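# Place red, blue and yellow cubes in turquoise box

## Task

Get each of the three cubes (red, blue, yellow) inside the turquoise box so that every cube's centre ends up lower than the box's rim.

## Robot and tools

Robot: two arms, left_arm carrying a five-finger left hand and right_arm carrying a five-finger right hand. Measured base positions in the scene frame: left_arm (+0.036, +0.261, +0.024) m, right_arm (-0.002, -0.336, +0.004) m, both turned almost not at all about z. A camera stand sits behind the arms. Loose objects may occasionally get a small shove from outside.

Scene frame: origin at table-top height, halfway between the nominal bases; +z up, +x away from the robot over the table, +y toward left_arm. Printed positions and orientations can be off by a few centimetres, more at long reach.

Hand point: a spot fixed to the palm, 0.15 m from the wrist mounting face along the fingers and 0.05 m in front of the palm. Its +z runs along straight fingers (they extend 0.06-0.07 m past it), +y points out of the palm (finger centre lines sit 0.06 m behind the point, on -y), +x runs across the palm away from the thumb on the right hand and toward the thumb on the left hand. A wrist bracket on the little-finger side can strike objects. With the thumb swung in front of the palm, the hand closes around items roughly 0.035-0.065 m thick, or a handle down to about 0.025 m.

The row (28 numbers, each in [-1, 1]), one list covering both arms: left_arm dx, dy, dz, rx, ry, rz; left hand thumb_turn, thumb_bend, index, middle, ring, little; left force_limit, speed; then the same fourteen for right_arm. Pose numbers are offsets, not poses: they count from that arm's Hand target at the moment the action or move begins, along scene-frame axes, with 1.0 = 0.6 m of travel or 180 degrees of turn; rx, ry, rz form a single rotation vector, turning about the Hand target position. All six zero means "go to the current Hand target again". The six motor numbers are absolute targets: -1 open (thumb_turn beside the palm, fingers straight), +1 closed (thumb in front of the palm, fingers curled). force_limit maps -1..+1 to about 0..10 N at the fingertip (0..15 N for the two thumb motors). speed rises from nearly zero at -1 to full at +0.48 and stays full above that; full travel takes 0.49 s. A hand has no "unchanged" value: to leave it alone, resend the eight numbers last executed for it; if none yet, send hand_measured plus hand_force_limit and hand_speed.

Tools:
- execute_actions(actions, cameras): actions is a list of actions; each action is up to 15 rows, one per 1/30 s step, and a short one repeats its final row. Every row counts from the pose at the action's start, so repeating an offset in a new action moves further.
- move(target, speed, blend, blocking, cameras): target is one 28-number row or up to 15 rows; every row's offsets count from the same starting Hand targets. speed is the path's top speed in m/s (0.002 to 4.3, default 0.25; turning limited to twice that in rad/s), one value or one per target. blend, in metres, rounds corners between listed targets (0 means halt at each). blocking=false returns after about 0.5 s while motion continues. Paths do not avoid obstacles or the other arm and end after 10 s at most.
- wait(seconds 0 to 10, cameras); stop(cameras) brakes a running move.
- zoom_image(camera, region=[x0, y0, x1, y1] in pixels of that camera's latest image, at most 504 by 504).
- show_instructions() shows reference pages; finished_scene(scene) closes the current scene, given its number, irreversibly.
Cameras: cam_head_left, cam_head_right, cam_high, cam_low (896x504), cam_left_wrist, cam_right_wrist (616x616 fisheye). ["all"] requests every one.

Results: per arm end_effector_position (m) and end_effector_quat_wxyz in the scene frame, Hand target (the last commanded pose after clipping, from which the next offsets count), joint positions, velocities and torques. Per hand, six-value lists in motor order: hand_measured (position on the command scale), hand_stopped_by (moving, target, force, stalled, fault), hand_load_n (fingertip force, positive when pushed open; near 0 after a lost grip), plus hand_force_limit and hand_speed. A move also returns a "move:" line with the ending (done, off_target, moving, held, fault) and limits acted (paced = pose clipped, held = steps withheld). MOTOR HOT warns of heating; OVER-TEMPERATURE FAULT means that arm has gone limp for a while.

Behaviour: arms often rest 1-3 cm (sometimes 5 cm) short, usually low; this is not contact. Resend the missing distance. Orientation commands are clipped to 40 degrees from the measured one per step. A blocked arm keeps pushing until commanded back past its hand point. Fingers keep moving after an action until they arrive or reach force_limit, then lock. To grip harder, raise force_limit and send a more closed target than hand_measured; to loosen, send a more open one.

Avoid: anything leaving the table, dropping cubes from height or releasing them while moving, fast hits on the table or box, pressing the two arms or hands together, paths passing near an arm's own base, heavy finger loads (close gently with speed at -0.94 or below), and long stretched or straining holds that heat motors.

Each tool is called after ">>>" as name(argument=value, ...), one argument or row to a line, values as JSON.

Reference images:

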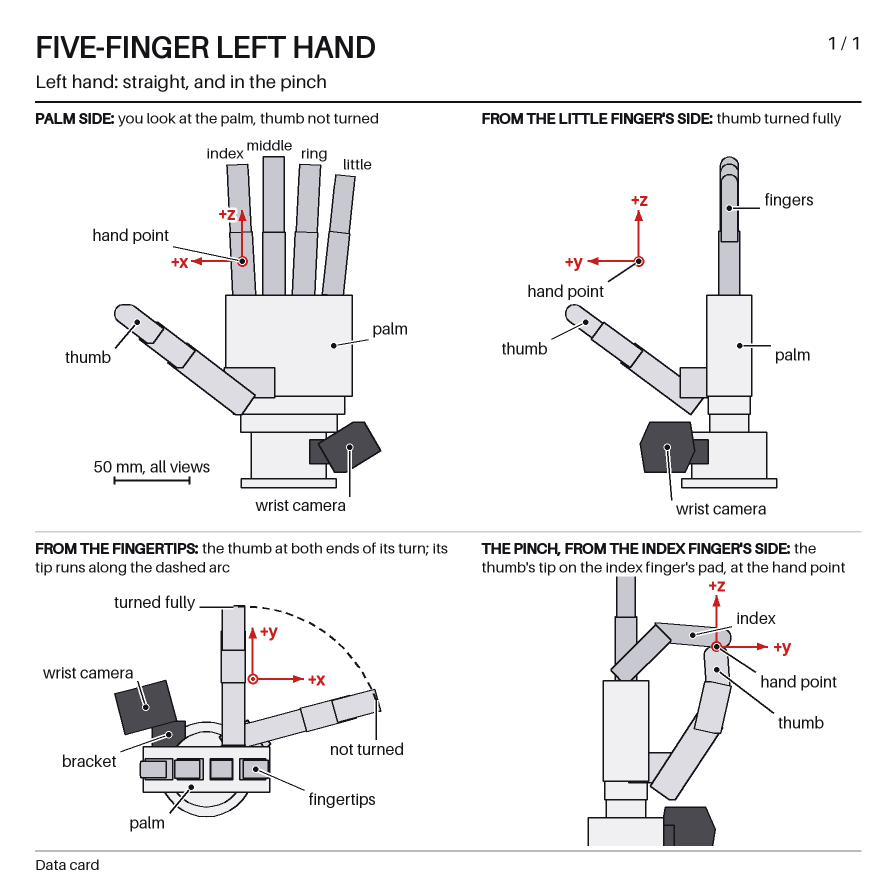

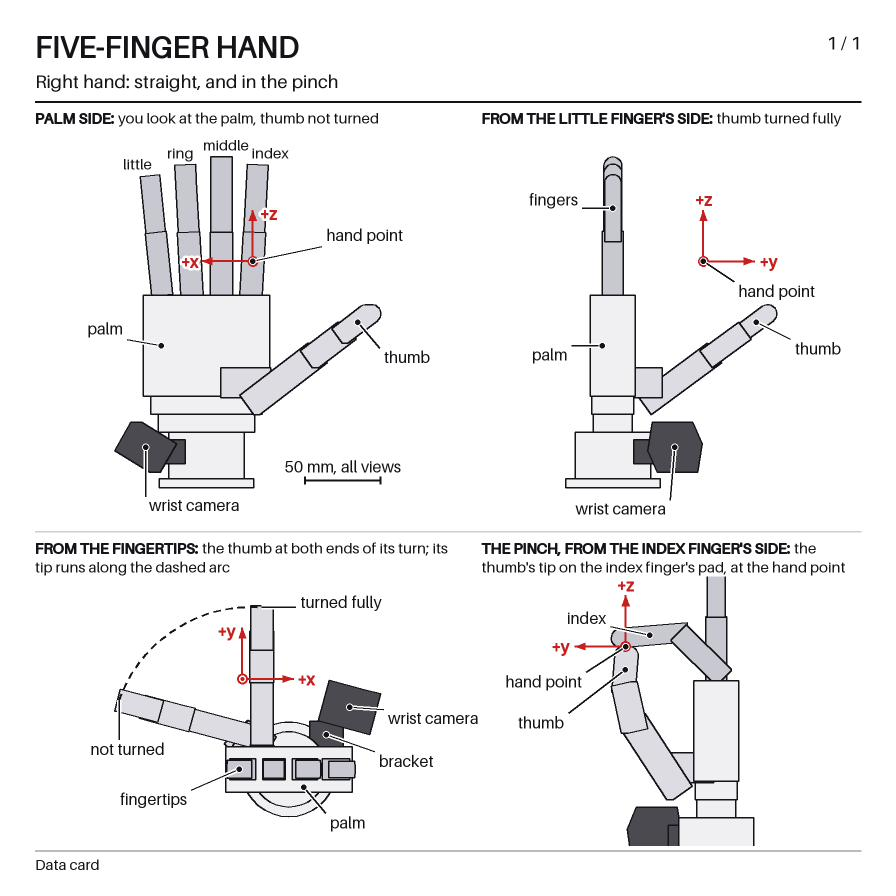

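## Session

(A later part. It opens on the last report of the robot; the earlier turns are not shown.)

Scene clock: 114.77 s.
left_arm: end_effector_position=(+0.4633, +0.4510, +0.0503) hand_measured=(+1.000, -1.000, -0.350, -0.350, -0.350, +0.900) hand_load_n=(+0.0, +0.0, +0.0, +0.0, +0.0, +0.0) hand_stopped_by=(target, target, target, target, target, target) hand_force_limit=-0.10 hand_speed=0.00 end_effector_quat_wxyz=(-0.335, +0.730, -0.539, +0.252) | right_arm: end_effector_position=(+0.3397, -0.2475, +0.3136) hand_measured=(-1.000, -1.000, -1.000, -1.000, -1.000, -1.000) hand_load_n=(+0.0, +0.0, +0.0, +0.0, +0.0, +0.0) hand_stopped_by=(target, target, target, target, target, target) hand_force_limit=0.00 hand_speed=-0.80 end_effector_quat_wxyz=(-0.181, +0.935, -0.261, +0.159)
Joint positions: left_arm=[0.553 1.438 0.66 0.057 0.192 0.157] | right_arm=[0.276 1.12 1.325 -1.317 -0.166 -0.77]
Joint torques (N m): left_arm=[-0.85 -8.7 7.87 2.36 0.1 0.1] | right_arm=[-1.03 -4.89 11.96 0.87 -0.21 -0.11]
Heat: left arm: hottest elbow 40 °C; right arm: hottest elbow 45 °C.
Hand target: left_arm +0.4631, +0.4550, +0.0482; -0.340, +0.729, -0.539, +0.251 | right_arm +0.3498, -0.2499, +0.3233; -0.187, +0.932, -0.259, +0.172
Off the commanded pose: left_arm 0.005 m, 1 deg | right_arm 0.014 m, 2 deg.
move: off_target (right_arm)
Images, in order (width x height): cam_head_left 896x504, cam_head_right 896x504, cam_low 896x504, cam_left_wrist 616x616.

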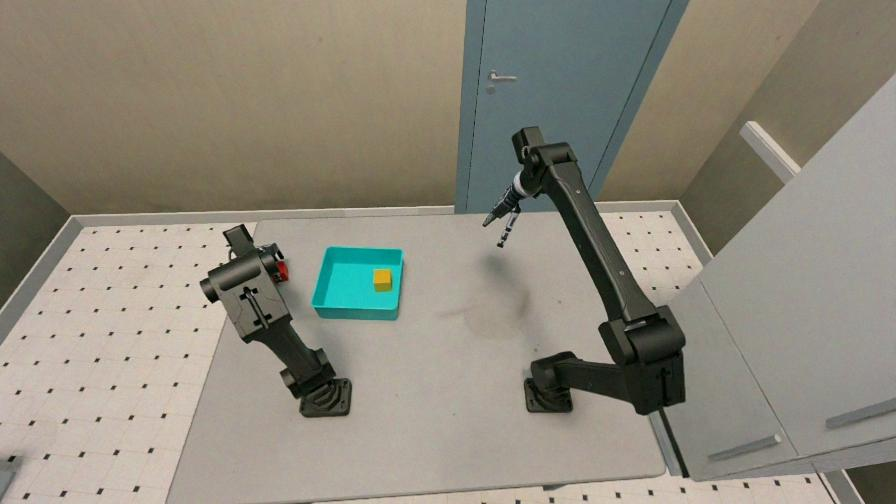

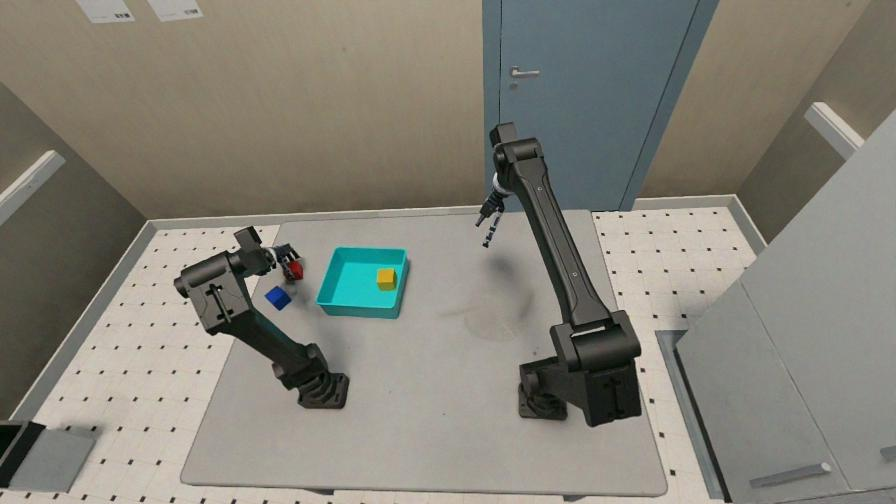

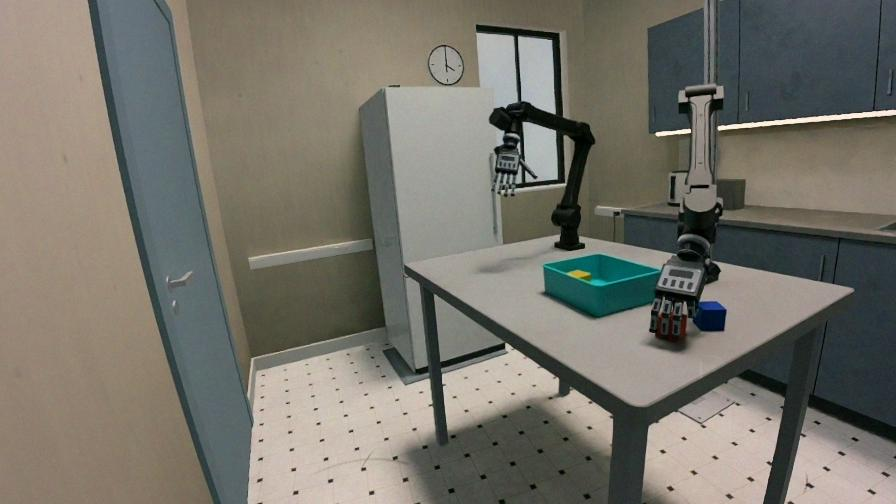

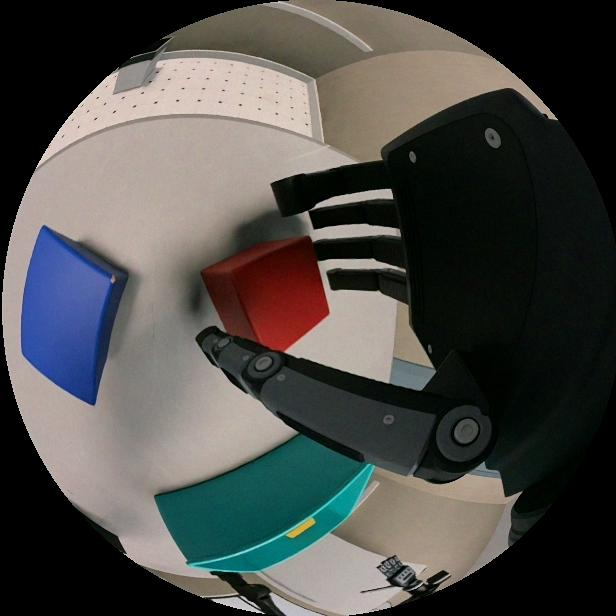

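>>> move(
  target=[0,0,0,0,0,0,1,-1,0.4,0.4,-0.35,0.9,-0.1,-0.88, 0,0,0,0,0,0,-1,-1,-1,-1,-1,-1,0,-0.8],
  speed=0.12,
  cameras=["cam_head_right","cam_low","cam_left_wrist"],
)

>>> zoom_image(
  camera="cam_head_right",
  region=[230, 220, 330, 320],
)

Scene clock: 126.47 s.
left_arm: end_effector_position=(+0.4634, +0.4511, +0.0503) hand_measured=(+1.000, -1.000, +0.160, +0.116, -0.350, +0.900) hand_load_n=(-0.5, +1.5, +6.5, +5.0, +0.0, +0.0) hand_stopped_by=(target, target, force, force, target, target) hand_force_limit=-0.10 hand_speed=-0.88 end_effector_quat_wxyz=(-0.336, +0.730, -0.539, +0.252) | right_arm: end_effector_position=(+0.3397, -0.2475, +0.3136) hand_measured=(-1.000, -1.000, -1.000, -1.000, -1.000, -1.000) hand_load_n=(+0.0, +0.0, +0.0, +0.0, +0.0, +0.0) hand_stopped_by=(target, target, target, target, target, target) hand_force_limit=0.00 hand_speed=-0.80 end_effector_quat_wxyz=(-0.181, +0.935, -0.261, +0.159)
Joint positions: left_arm=[0.553 1.439 0.66 0.058 0.192 0.157] | right_arm=[0.276 1.12 1.325 -1.317 -0.166 -0.77]
Joint torques (N m): left_arm=[-0.91 -8.64 7.88 2.29 0.1 0.1] | right_arm=[-0.97 -4.78 11.97 0.83 -0.23 -0.13]
Heat: left arm: hottest elbow 39 °C; right arm: hottest elbow 45 °C.
Hand target: left_arm +0.4631, +0.4549, +0.0480; -0.340, +0.729, -0.539, +0.251 | right_arm +0.3498, -0.2499, +0.3233; -0.187, +0.932, -0.259, +0.172
Off the commanded pose: left_arm 0.004 m, 1 deg | right_arm 0.014 m, 2 deg.
move: off_target (right_arm)
Images, in order (width x height): cam_head_right 896x504, cam_low 896x504, cam_left_wrist 616x616.

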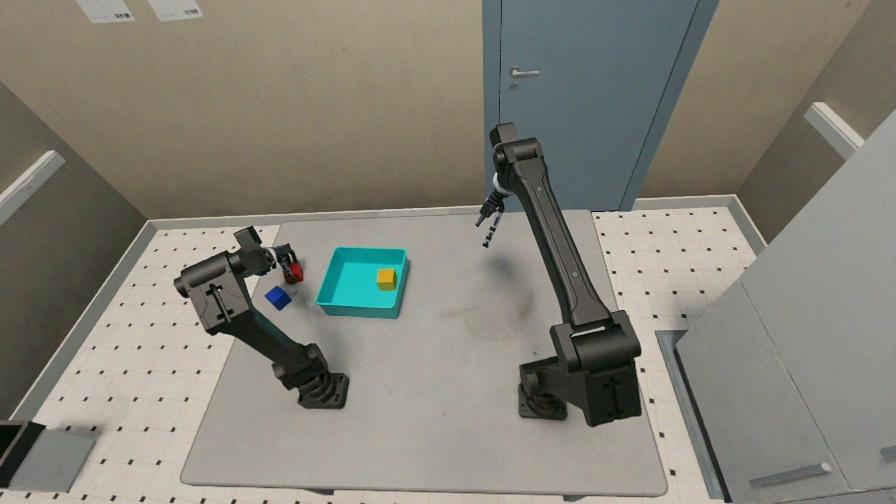

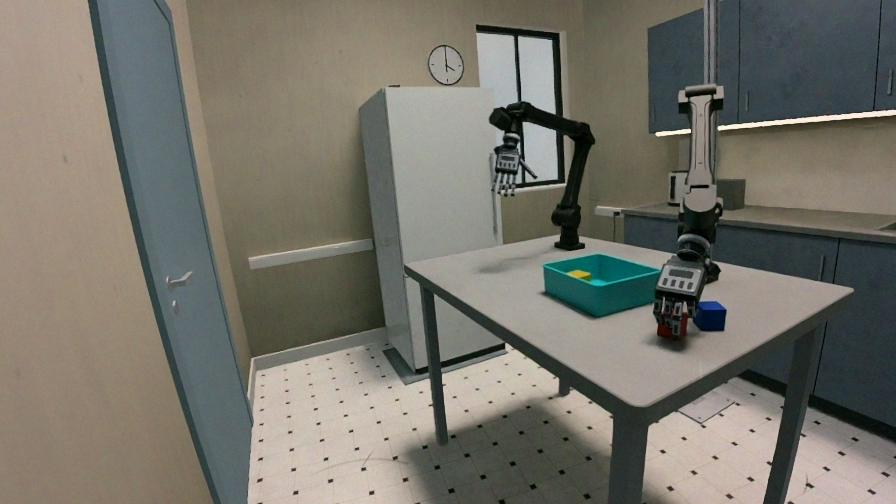

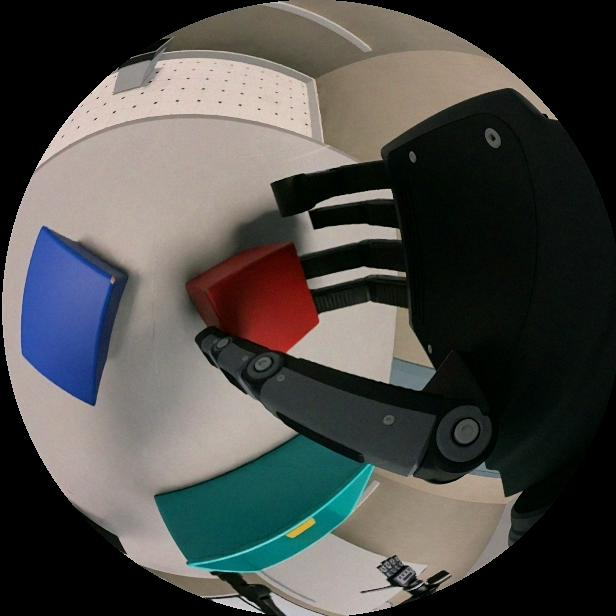

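Scaled by 5.040 from the camera's 896x504 image, which has a finer 1280x720 frame.

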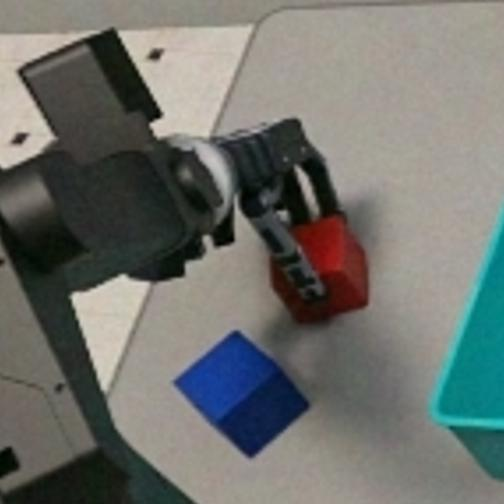

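>>> move(
  target=[
    [0,0,0.236,0,0,0,1,-1,0.4,0.4,-0.35,0.9,-0.1,-0.88, 0,0,0,0,0,0,-1,-1,-1,-1,-1,-1,0,-0.8],
    [-0.0602,-0.4698,0.236,0,0,-0.1194,1,-1,0.4,0.4,-0.1,0.9,-0.1,0, 0,0,0,0,0,0,-1,-1,-1,-1,-1,-1,0,-0.8],
    [-0.0602,-0.4698,0.093,0,0,-0.1194,1,-1,0.4,0.4,-0.1,0.9,-0.1,0, 0,0,0,0,0,0,-1,-1,-1,-1,-1,-1,0,-0.8],
  ],
  speed=0.2,
  cameras=["all"],
)

>>> zoom_image(
  camera="cam_head_left",
  region=[230, 200, 430, 350],
)

>>> zoom_image(
  camera="cam_high",
  region=[440, 200, 640, 440],
)

Scene clock: 140.67 s.
left_arm: end_effector_position=(+0.4226, +0.1798, +0.1013) hand_measured=(+1.000, -1.000, +0.160, +0.116, -0.100, +0.900) hand_load_n=(-0.5, +1.5, +6.0, +5.5, +0.0, +0.0) hand_stopped_by=(target, target, force, force, target, target) hand_force_limit=-0.10 hand_speed=0.00 end_effector_quat_wxyz=(-0.285, +0.618, -0.668, +0.301) | right_arm: end_effector_position=(+0.3397, -0.2475, +0.3136) hand_measured=(-1.000, -1.000, -1.000, -1.000, -1.000, -1.000) hand_load_n=(+0.0, +0.0, +0.0, +0.0, +0.0, +0.0) hand_stopped_by=(target, target, target, target, target, target) hand_force_limit=0.00 hand_speed=-0.80 end_effector_quat_wxyz=(-0.181, +0.935, -0.261, +0.159)
Joint positions: left_arm=[-0.142 1.079 0.536 -0.174 -0.064 -0.045] | right_arm=[0.276 1.12 1.325 -1.317 -0.166 -0.77]
Joint torques (N m): left_arm=[-2.37 -5.48 9.66 2.43 -0.2 -0.09] | right_arm=[-0.97 -4.78 12.03 0.79 -0.23 -0.1]
Heat: left arm: hottest elbow 38 °C; right arm: hottest elbow 46 °C.
Hand target: left_arm +0.4269, +0.1731, +0.1037; -0.287, +0.615, -0.665, +0.310 | right_arm +0.3498, -0.2499, +0.3233; -0.187, +0.932, -0.259, +0.172
Off the commanded pose: left_arm 0.008 m, 1 deg | right_arm 0.014 m, 2 deg.
move: off_target (right_arm)

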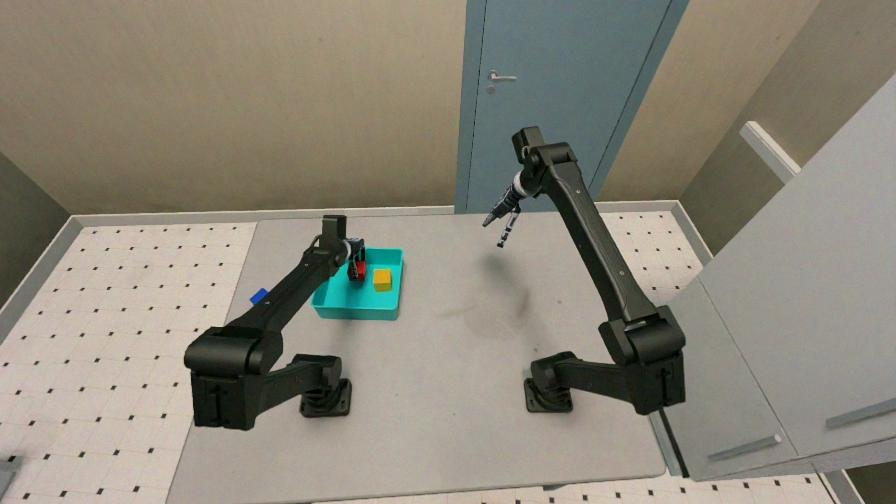

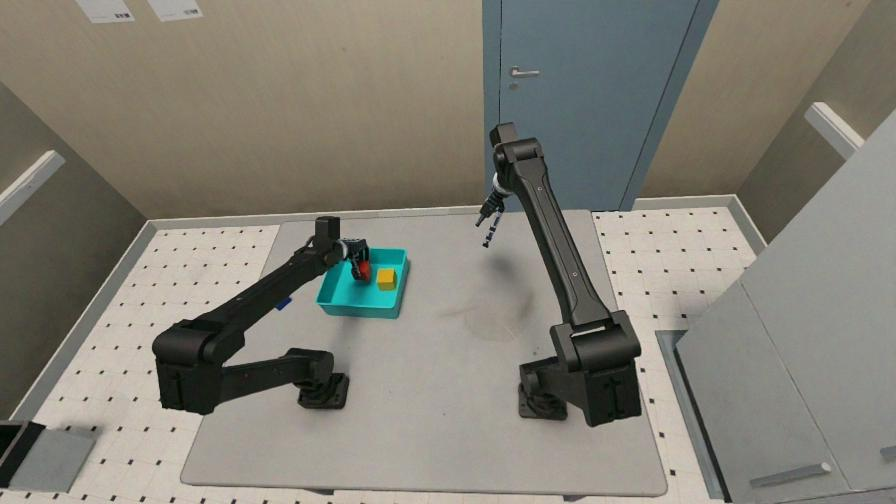

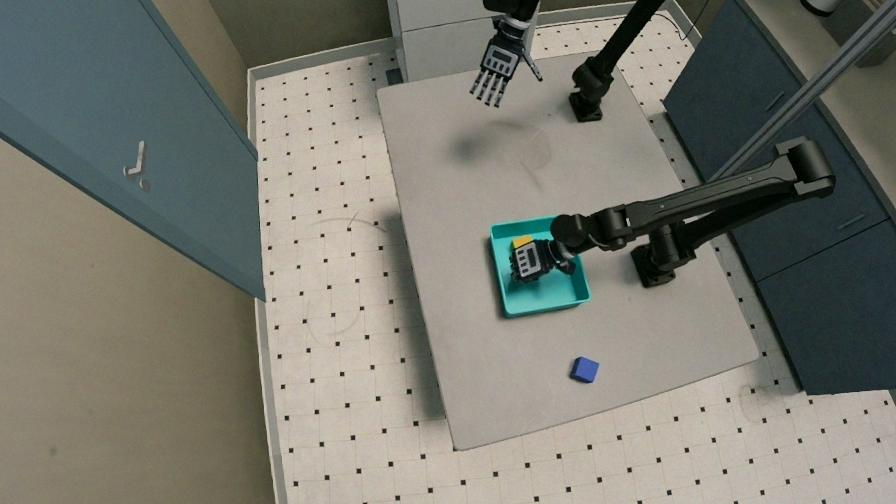

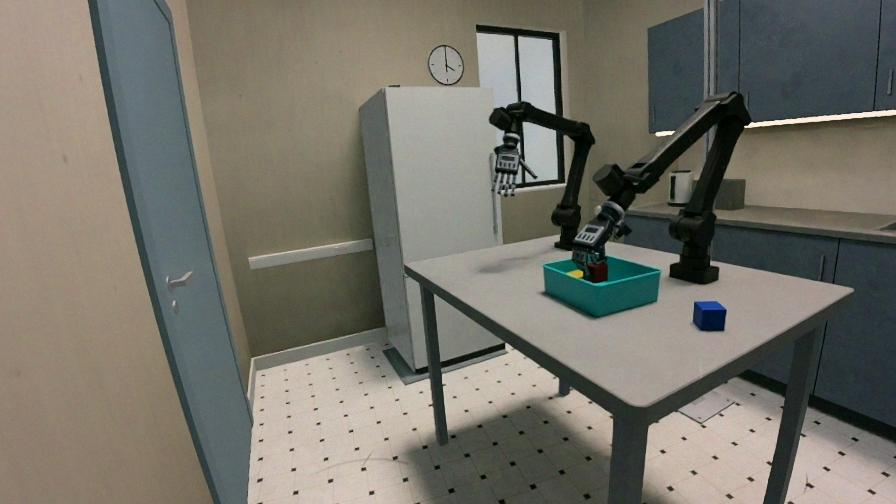

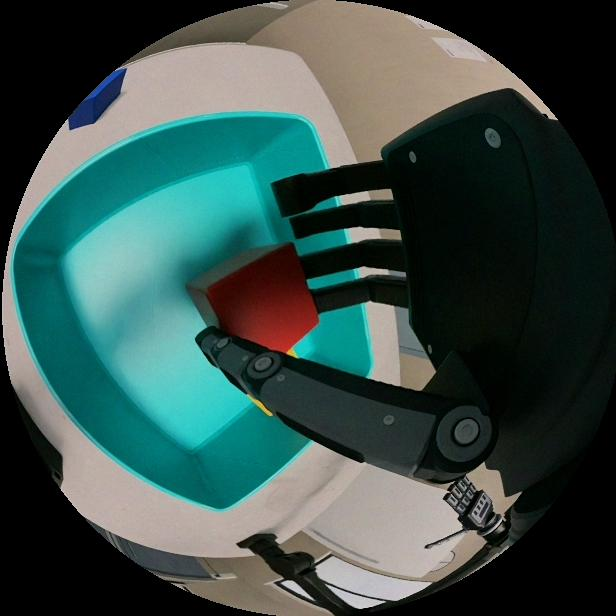

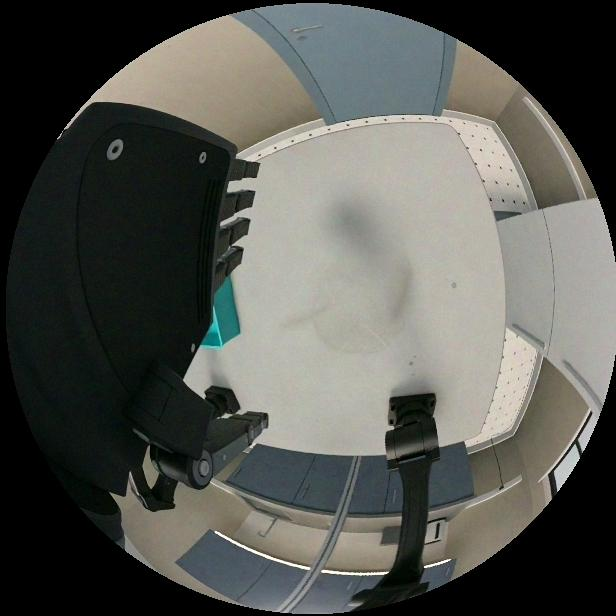

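Scaled by 2.520 from the camera's 896x504 image, which has a finer 1280x720 frame.

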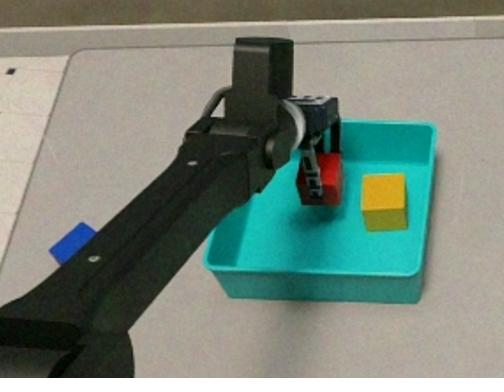

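Scaled by 2.100 from the camera's 896x504 image, which has a finer 1280x720 frame.

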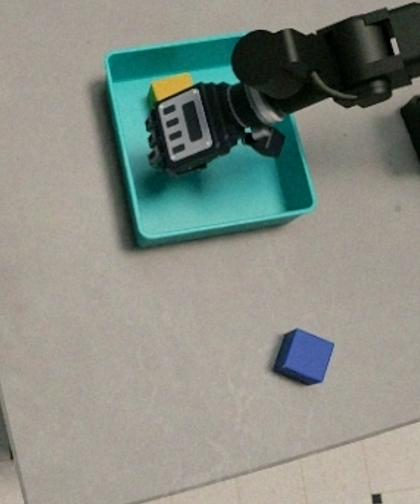

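>>> move(
  target=[
    [0,0,-0.071,0,0,0,1,-1,0.4,0.4,-0.1,0.9,-0.1,0, 0,0,0,0,0,0,-1,-1,-1,-1,-1,-1,0,-0.8],
    [0,0,-0.071,0,0,0,1,-1,-0.1,-0.1,-0.1,0.9,-0.1,-0.6, 0,0,0,0,0,0,-1,-1,-1,-1,-1,-1,0,-0.8],
    [0.01,0,0.16,0,0,0,1,-1,-0.1,-0.1,-0.1,0.9,-0.1,-0.6, 0,0,0,0,0,0,-1,-1,-1,-1,-1,-1,0,-0.8],
  ],
  speed=[0.1, 0.1, 0.12],
  cameras=["cam_head_left","cam_high","cam_left_wrist"],
)

>>> zoom_image(
  camera="cam_head_left",
  region=[230, 200, 430, 350],
)

Scene clock: 159.63 s.
left_arm: end_effector_position=(+0.4139, +0.1810, +0.1651) hand_measured=(+1.000, -1.000, -0.100, -0.100, -0.100, +0.900) hand_load_n=(+0.0, +0.0, +0.0, +0.0, +0.0, +0.0) hand_stopped_by=(target, target, target, target, target, target) hand_force_limit=-0.10 hand_speed=-0.60 end_effector_quat_wxyz=(-0.272, +0.624, -0.675, +0.286) | right_arm: end_effector_position=(+0.3397, -0.2475, +0.3136) hand_measured=(-1.000, -1.000, -1.000, -1.000, -1.000, -1.000) hand_load_n=(+0.0, +0.0, +0.0, +0.0, +0.0, +0.0) hand_stopped_by=(target, target, target, target, target, target) hand_force_limit=0.00 hand_speed=-0.80 end_effector_quat_wxyz=(-0.181, +0.935, -0.261, +0.159)
Joint positions: left_arm=[-0.142 0.977 0.678 -0.463 -0.064 -0.046] | right_arm=[0.276 1.12 1.325 -1.317 -0.166 -0.77]
Joint torques (N m): left_arm=[-2.02 -6.01 15.8 1.43 -0.08 -0.06] | right_arm=[-1.14 -5.01 12.07 0.83 -0.24 -0.1]
Heat: left arm: hottest elbow 38 °C; right arm: hottest elbow 46 °C.
Hand target: left_arm +0.4329, +0.1729, +0.1997; -0.287, +0.615, -0.665, +0.310 | right_arm +0.3498, -0.2499, +0.3233; -0.187, +0.932, -0.259, +0.172
Off the commanded pose: left_arm 0.040 m, 4 deg | right_arm 0.014 m, 2 deg.
move: off_target (left_arm, right_arm)
Images, in order (width x height): cam_head_left 896x504, cam_high 896x504, cam_left_wrist 616x616.

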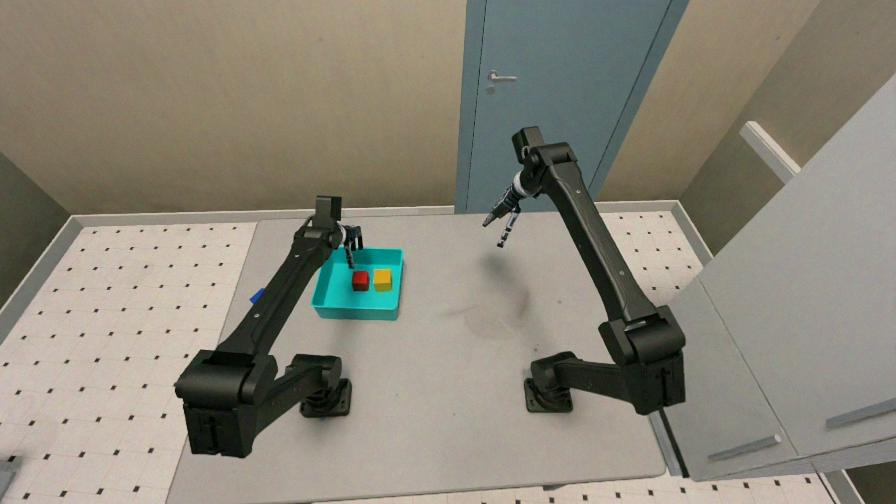

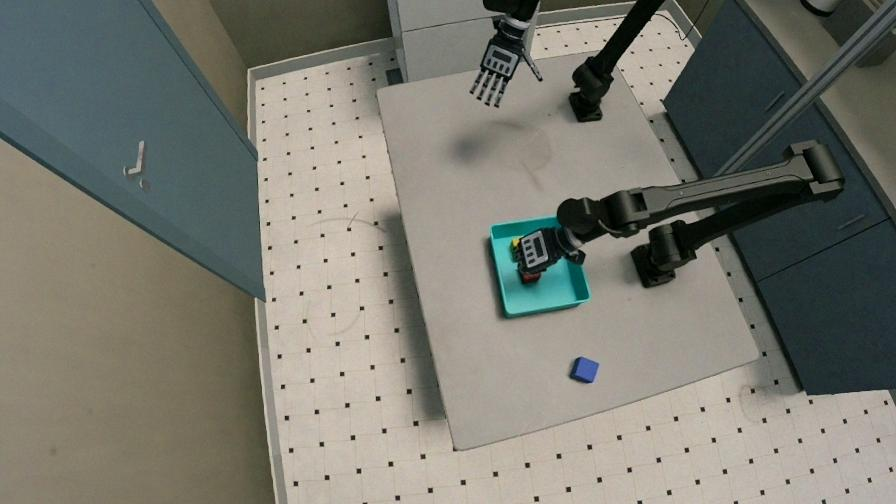

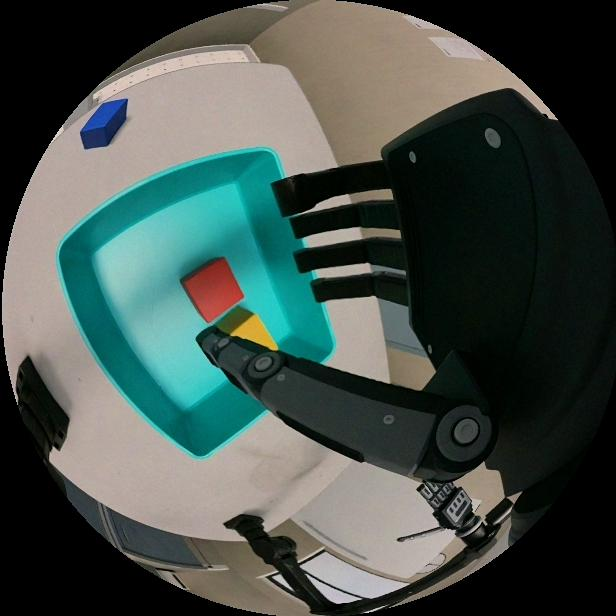

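Scaled by 2.520 from the camera's 896x504 image, which has a finer 1280x720 frame.

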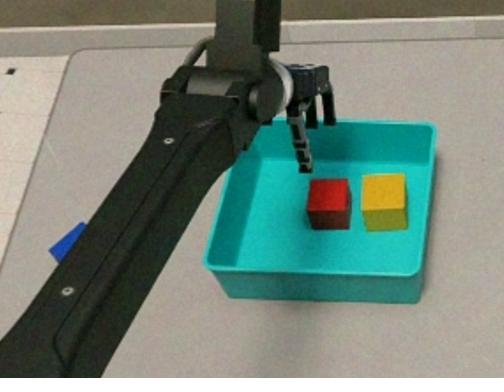

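>>> move(
  target=[-0.1398,0.5085,-0.083,0,0,0.3028,1,-1,-0.35,-0.35,-0.35,0.9,-0.1,0, 0,0,0,0,0,0,-1,-1,-1,-1,-1,-1,0,-0.8],
  speed=0.25,
  cameras=["all"],
)

>>> zoom_image(
  camera="cam_head_left",
  region=[200, 220, 320, 340],
)

>>> zoom_image(
  camera="cam_high",
  region=[500, 280, 680, 440],
)

>>> zoom_image(
  camera="cam_low",
  region=[600, 240, 780, 380],
)

>>> zoom_image(
  camera="cam_head_right",
  region=[200, 220, 320, 340],
)

Scene clock: 165.23 s.
left_arm: end_effector_position=(+0.3467, +0.4698, +0.1469) hand_measured=(+1.000, -1.000, -0.350, -0.350, -0.350, +0.900) hand_load_n=(+0.0, +0.0, +0.0, +0.0, -0.5, +0.0) hand_stopped_by=(target, target, target, target, target, target) hand_force_limit=-0.10 hand_speed=0.00 end_effector_quat_wxyz=(-0.391, +0.850, -0.324, +0.142) | right_arm: end_effector_position=(+0.3397, -0.2475, +0.3136) hand_measured=(-1.000, -1.000, -1.000, -1.000, -1.000, -1.000) hand_load_n=(+0.0, +0.0, +0.0, +0.0, +0.0, +0.0) hand_stopped_by=(target, target, target, target, target, target) hand_force_limit=0.00 hand_speed=-0.80 end_effector_quat_wxyz=(-0.181, +0.935, -0.261, +0.159)
Joint positions: left_arm=[0.606 0.927 0.583 -0.385 -0.197 -0.159] | right_arm=[0.276 1.12 1.325 -1.317 -0.166 -0.77]
Joint torques (N m): left_arm=[-0.26 -4.13 10.76 2.29 -0.23 -0.08] | right_arm=[-0.97 -4.78 12.01 0.88 -0.23 -0.11]
Heat: left arm: hottest elbow 39 °C; right arm: hottest elbow 46 °C.
Hand target: left_arm +0.3490, +0.4781, +0.1501; -0.397, +0.852, -0.310, +0.144 | right_arm +0.3498, -0.2499, +0.3233; -0.187, +0.932, -0.259, +0.172
Off the commanded pose: left_arm 0.009 m, 2 deg | right_arm 0.014 m, 2 deg.
move: off_target (right_arm)

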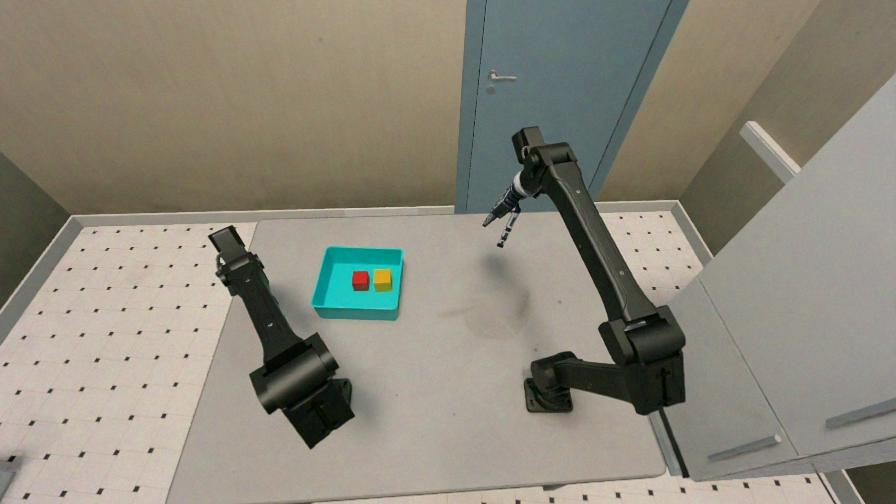

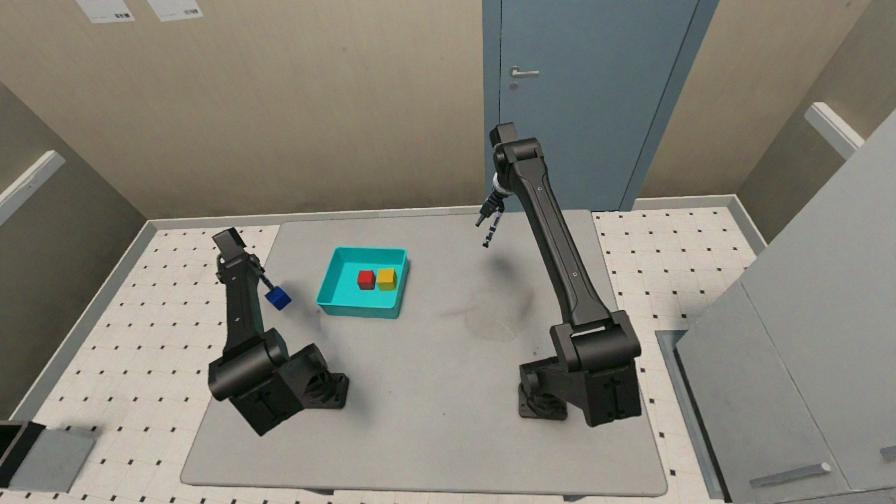

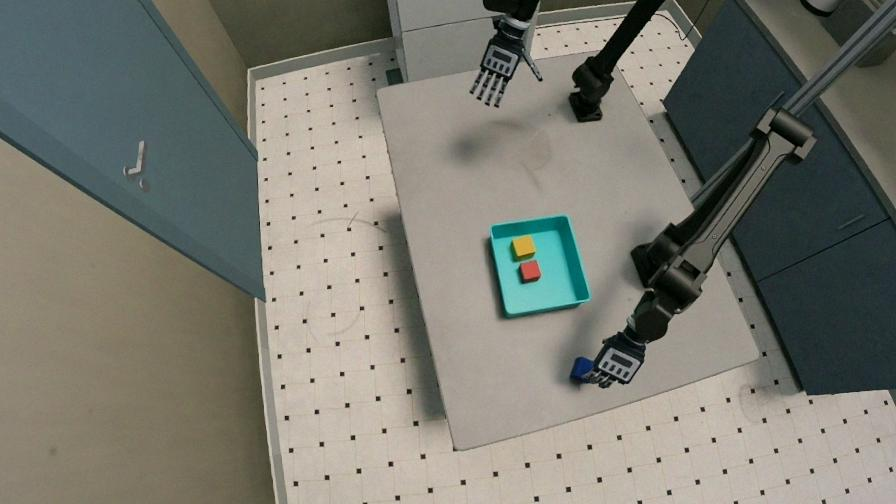

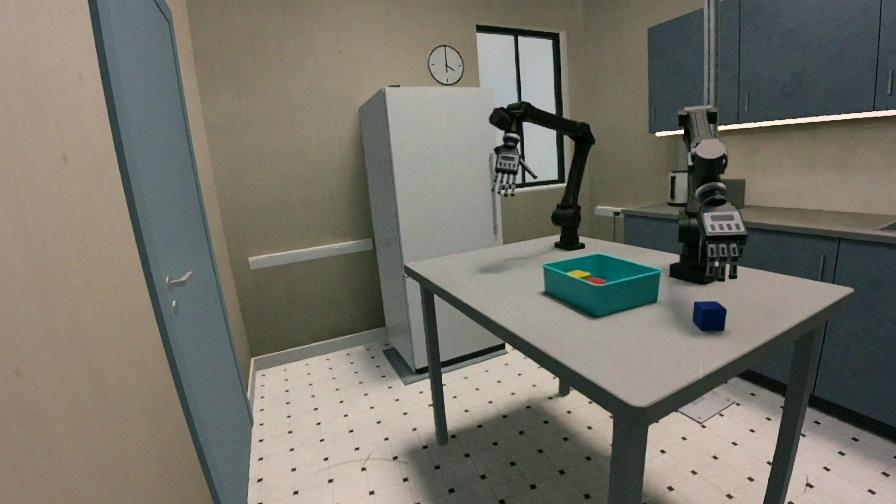

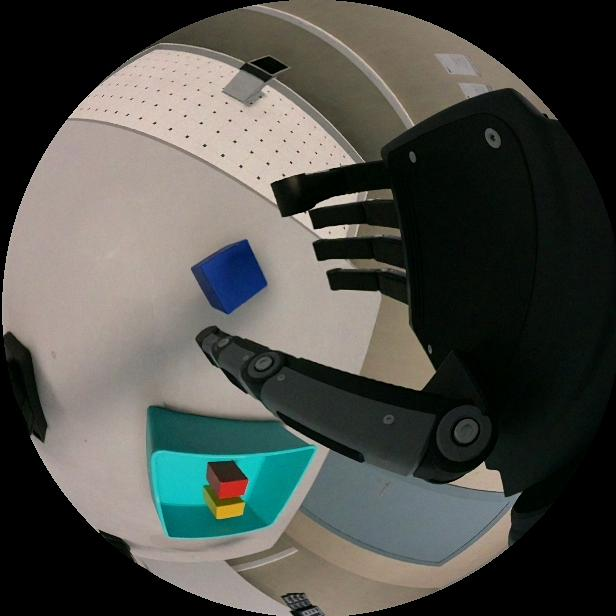

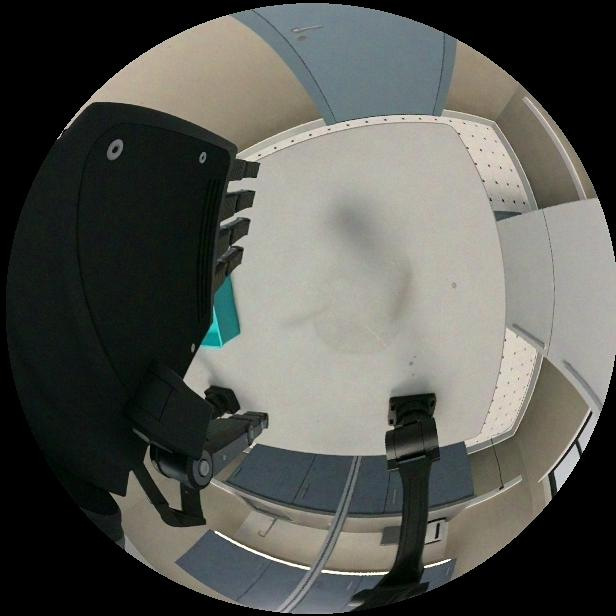

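Scaled by 4.200 from the camera's 896x504 image, which has a finer 1280x720 frame.

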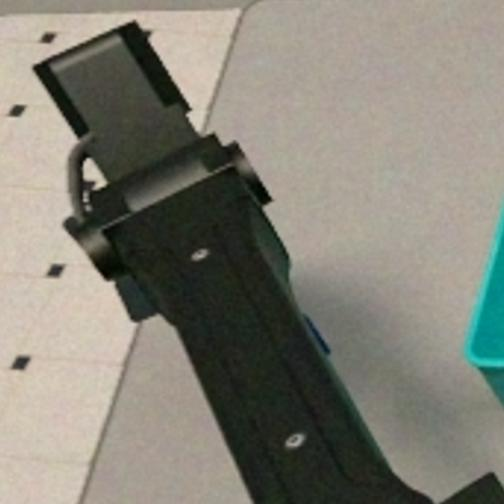

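Scaled by 2.800 from the camera's 896x504 image, which has a finer 1280x720 frame.

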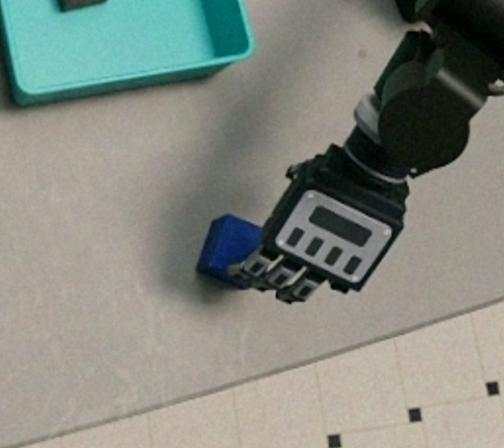

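Scaled by 2.800 from the camera's 896x504 image, which has a finer 1280x720 frame.

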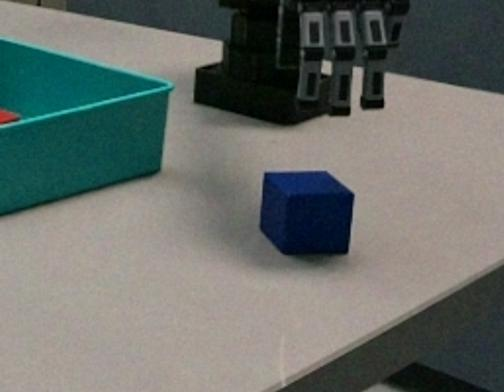

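Scaled by 4.200 from the camera's 896x504 image, which has a finer 1280x720 frame.

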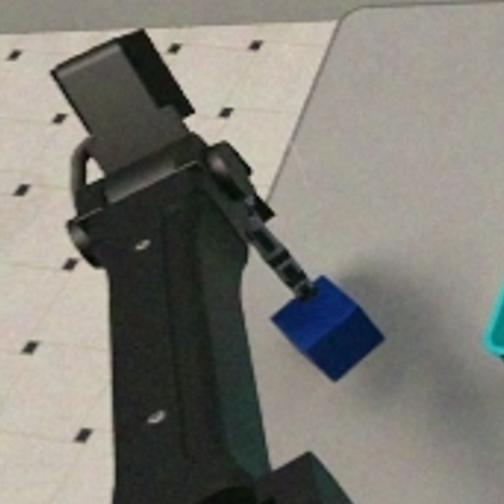

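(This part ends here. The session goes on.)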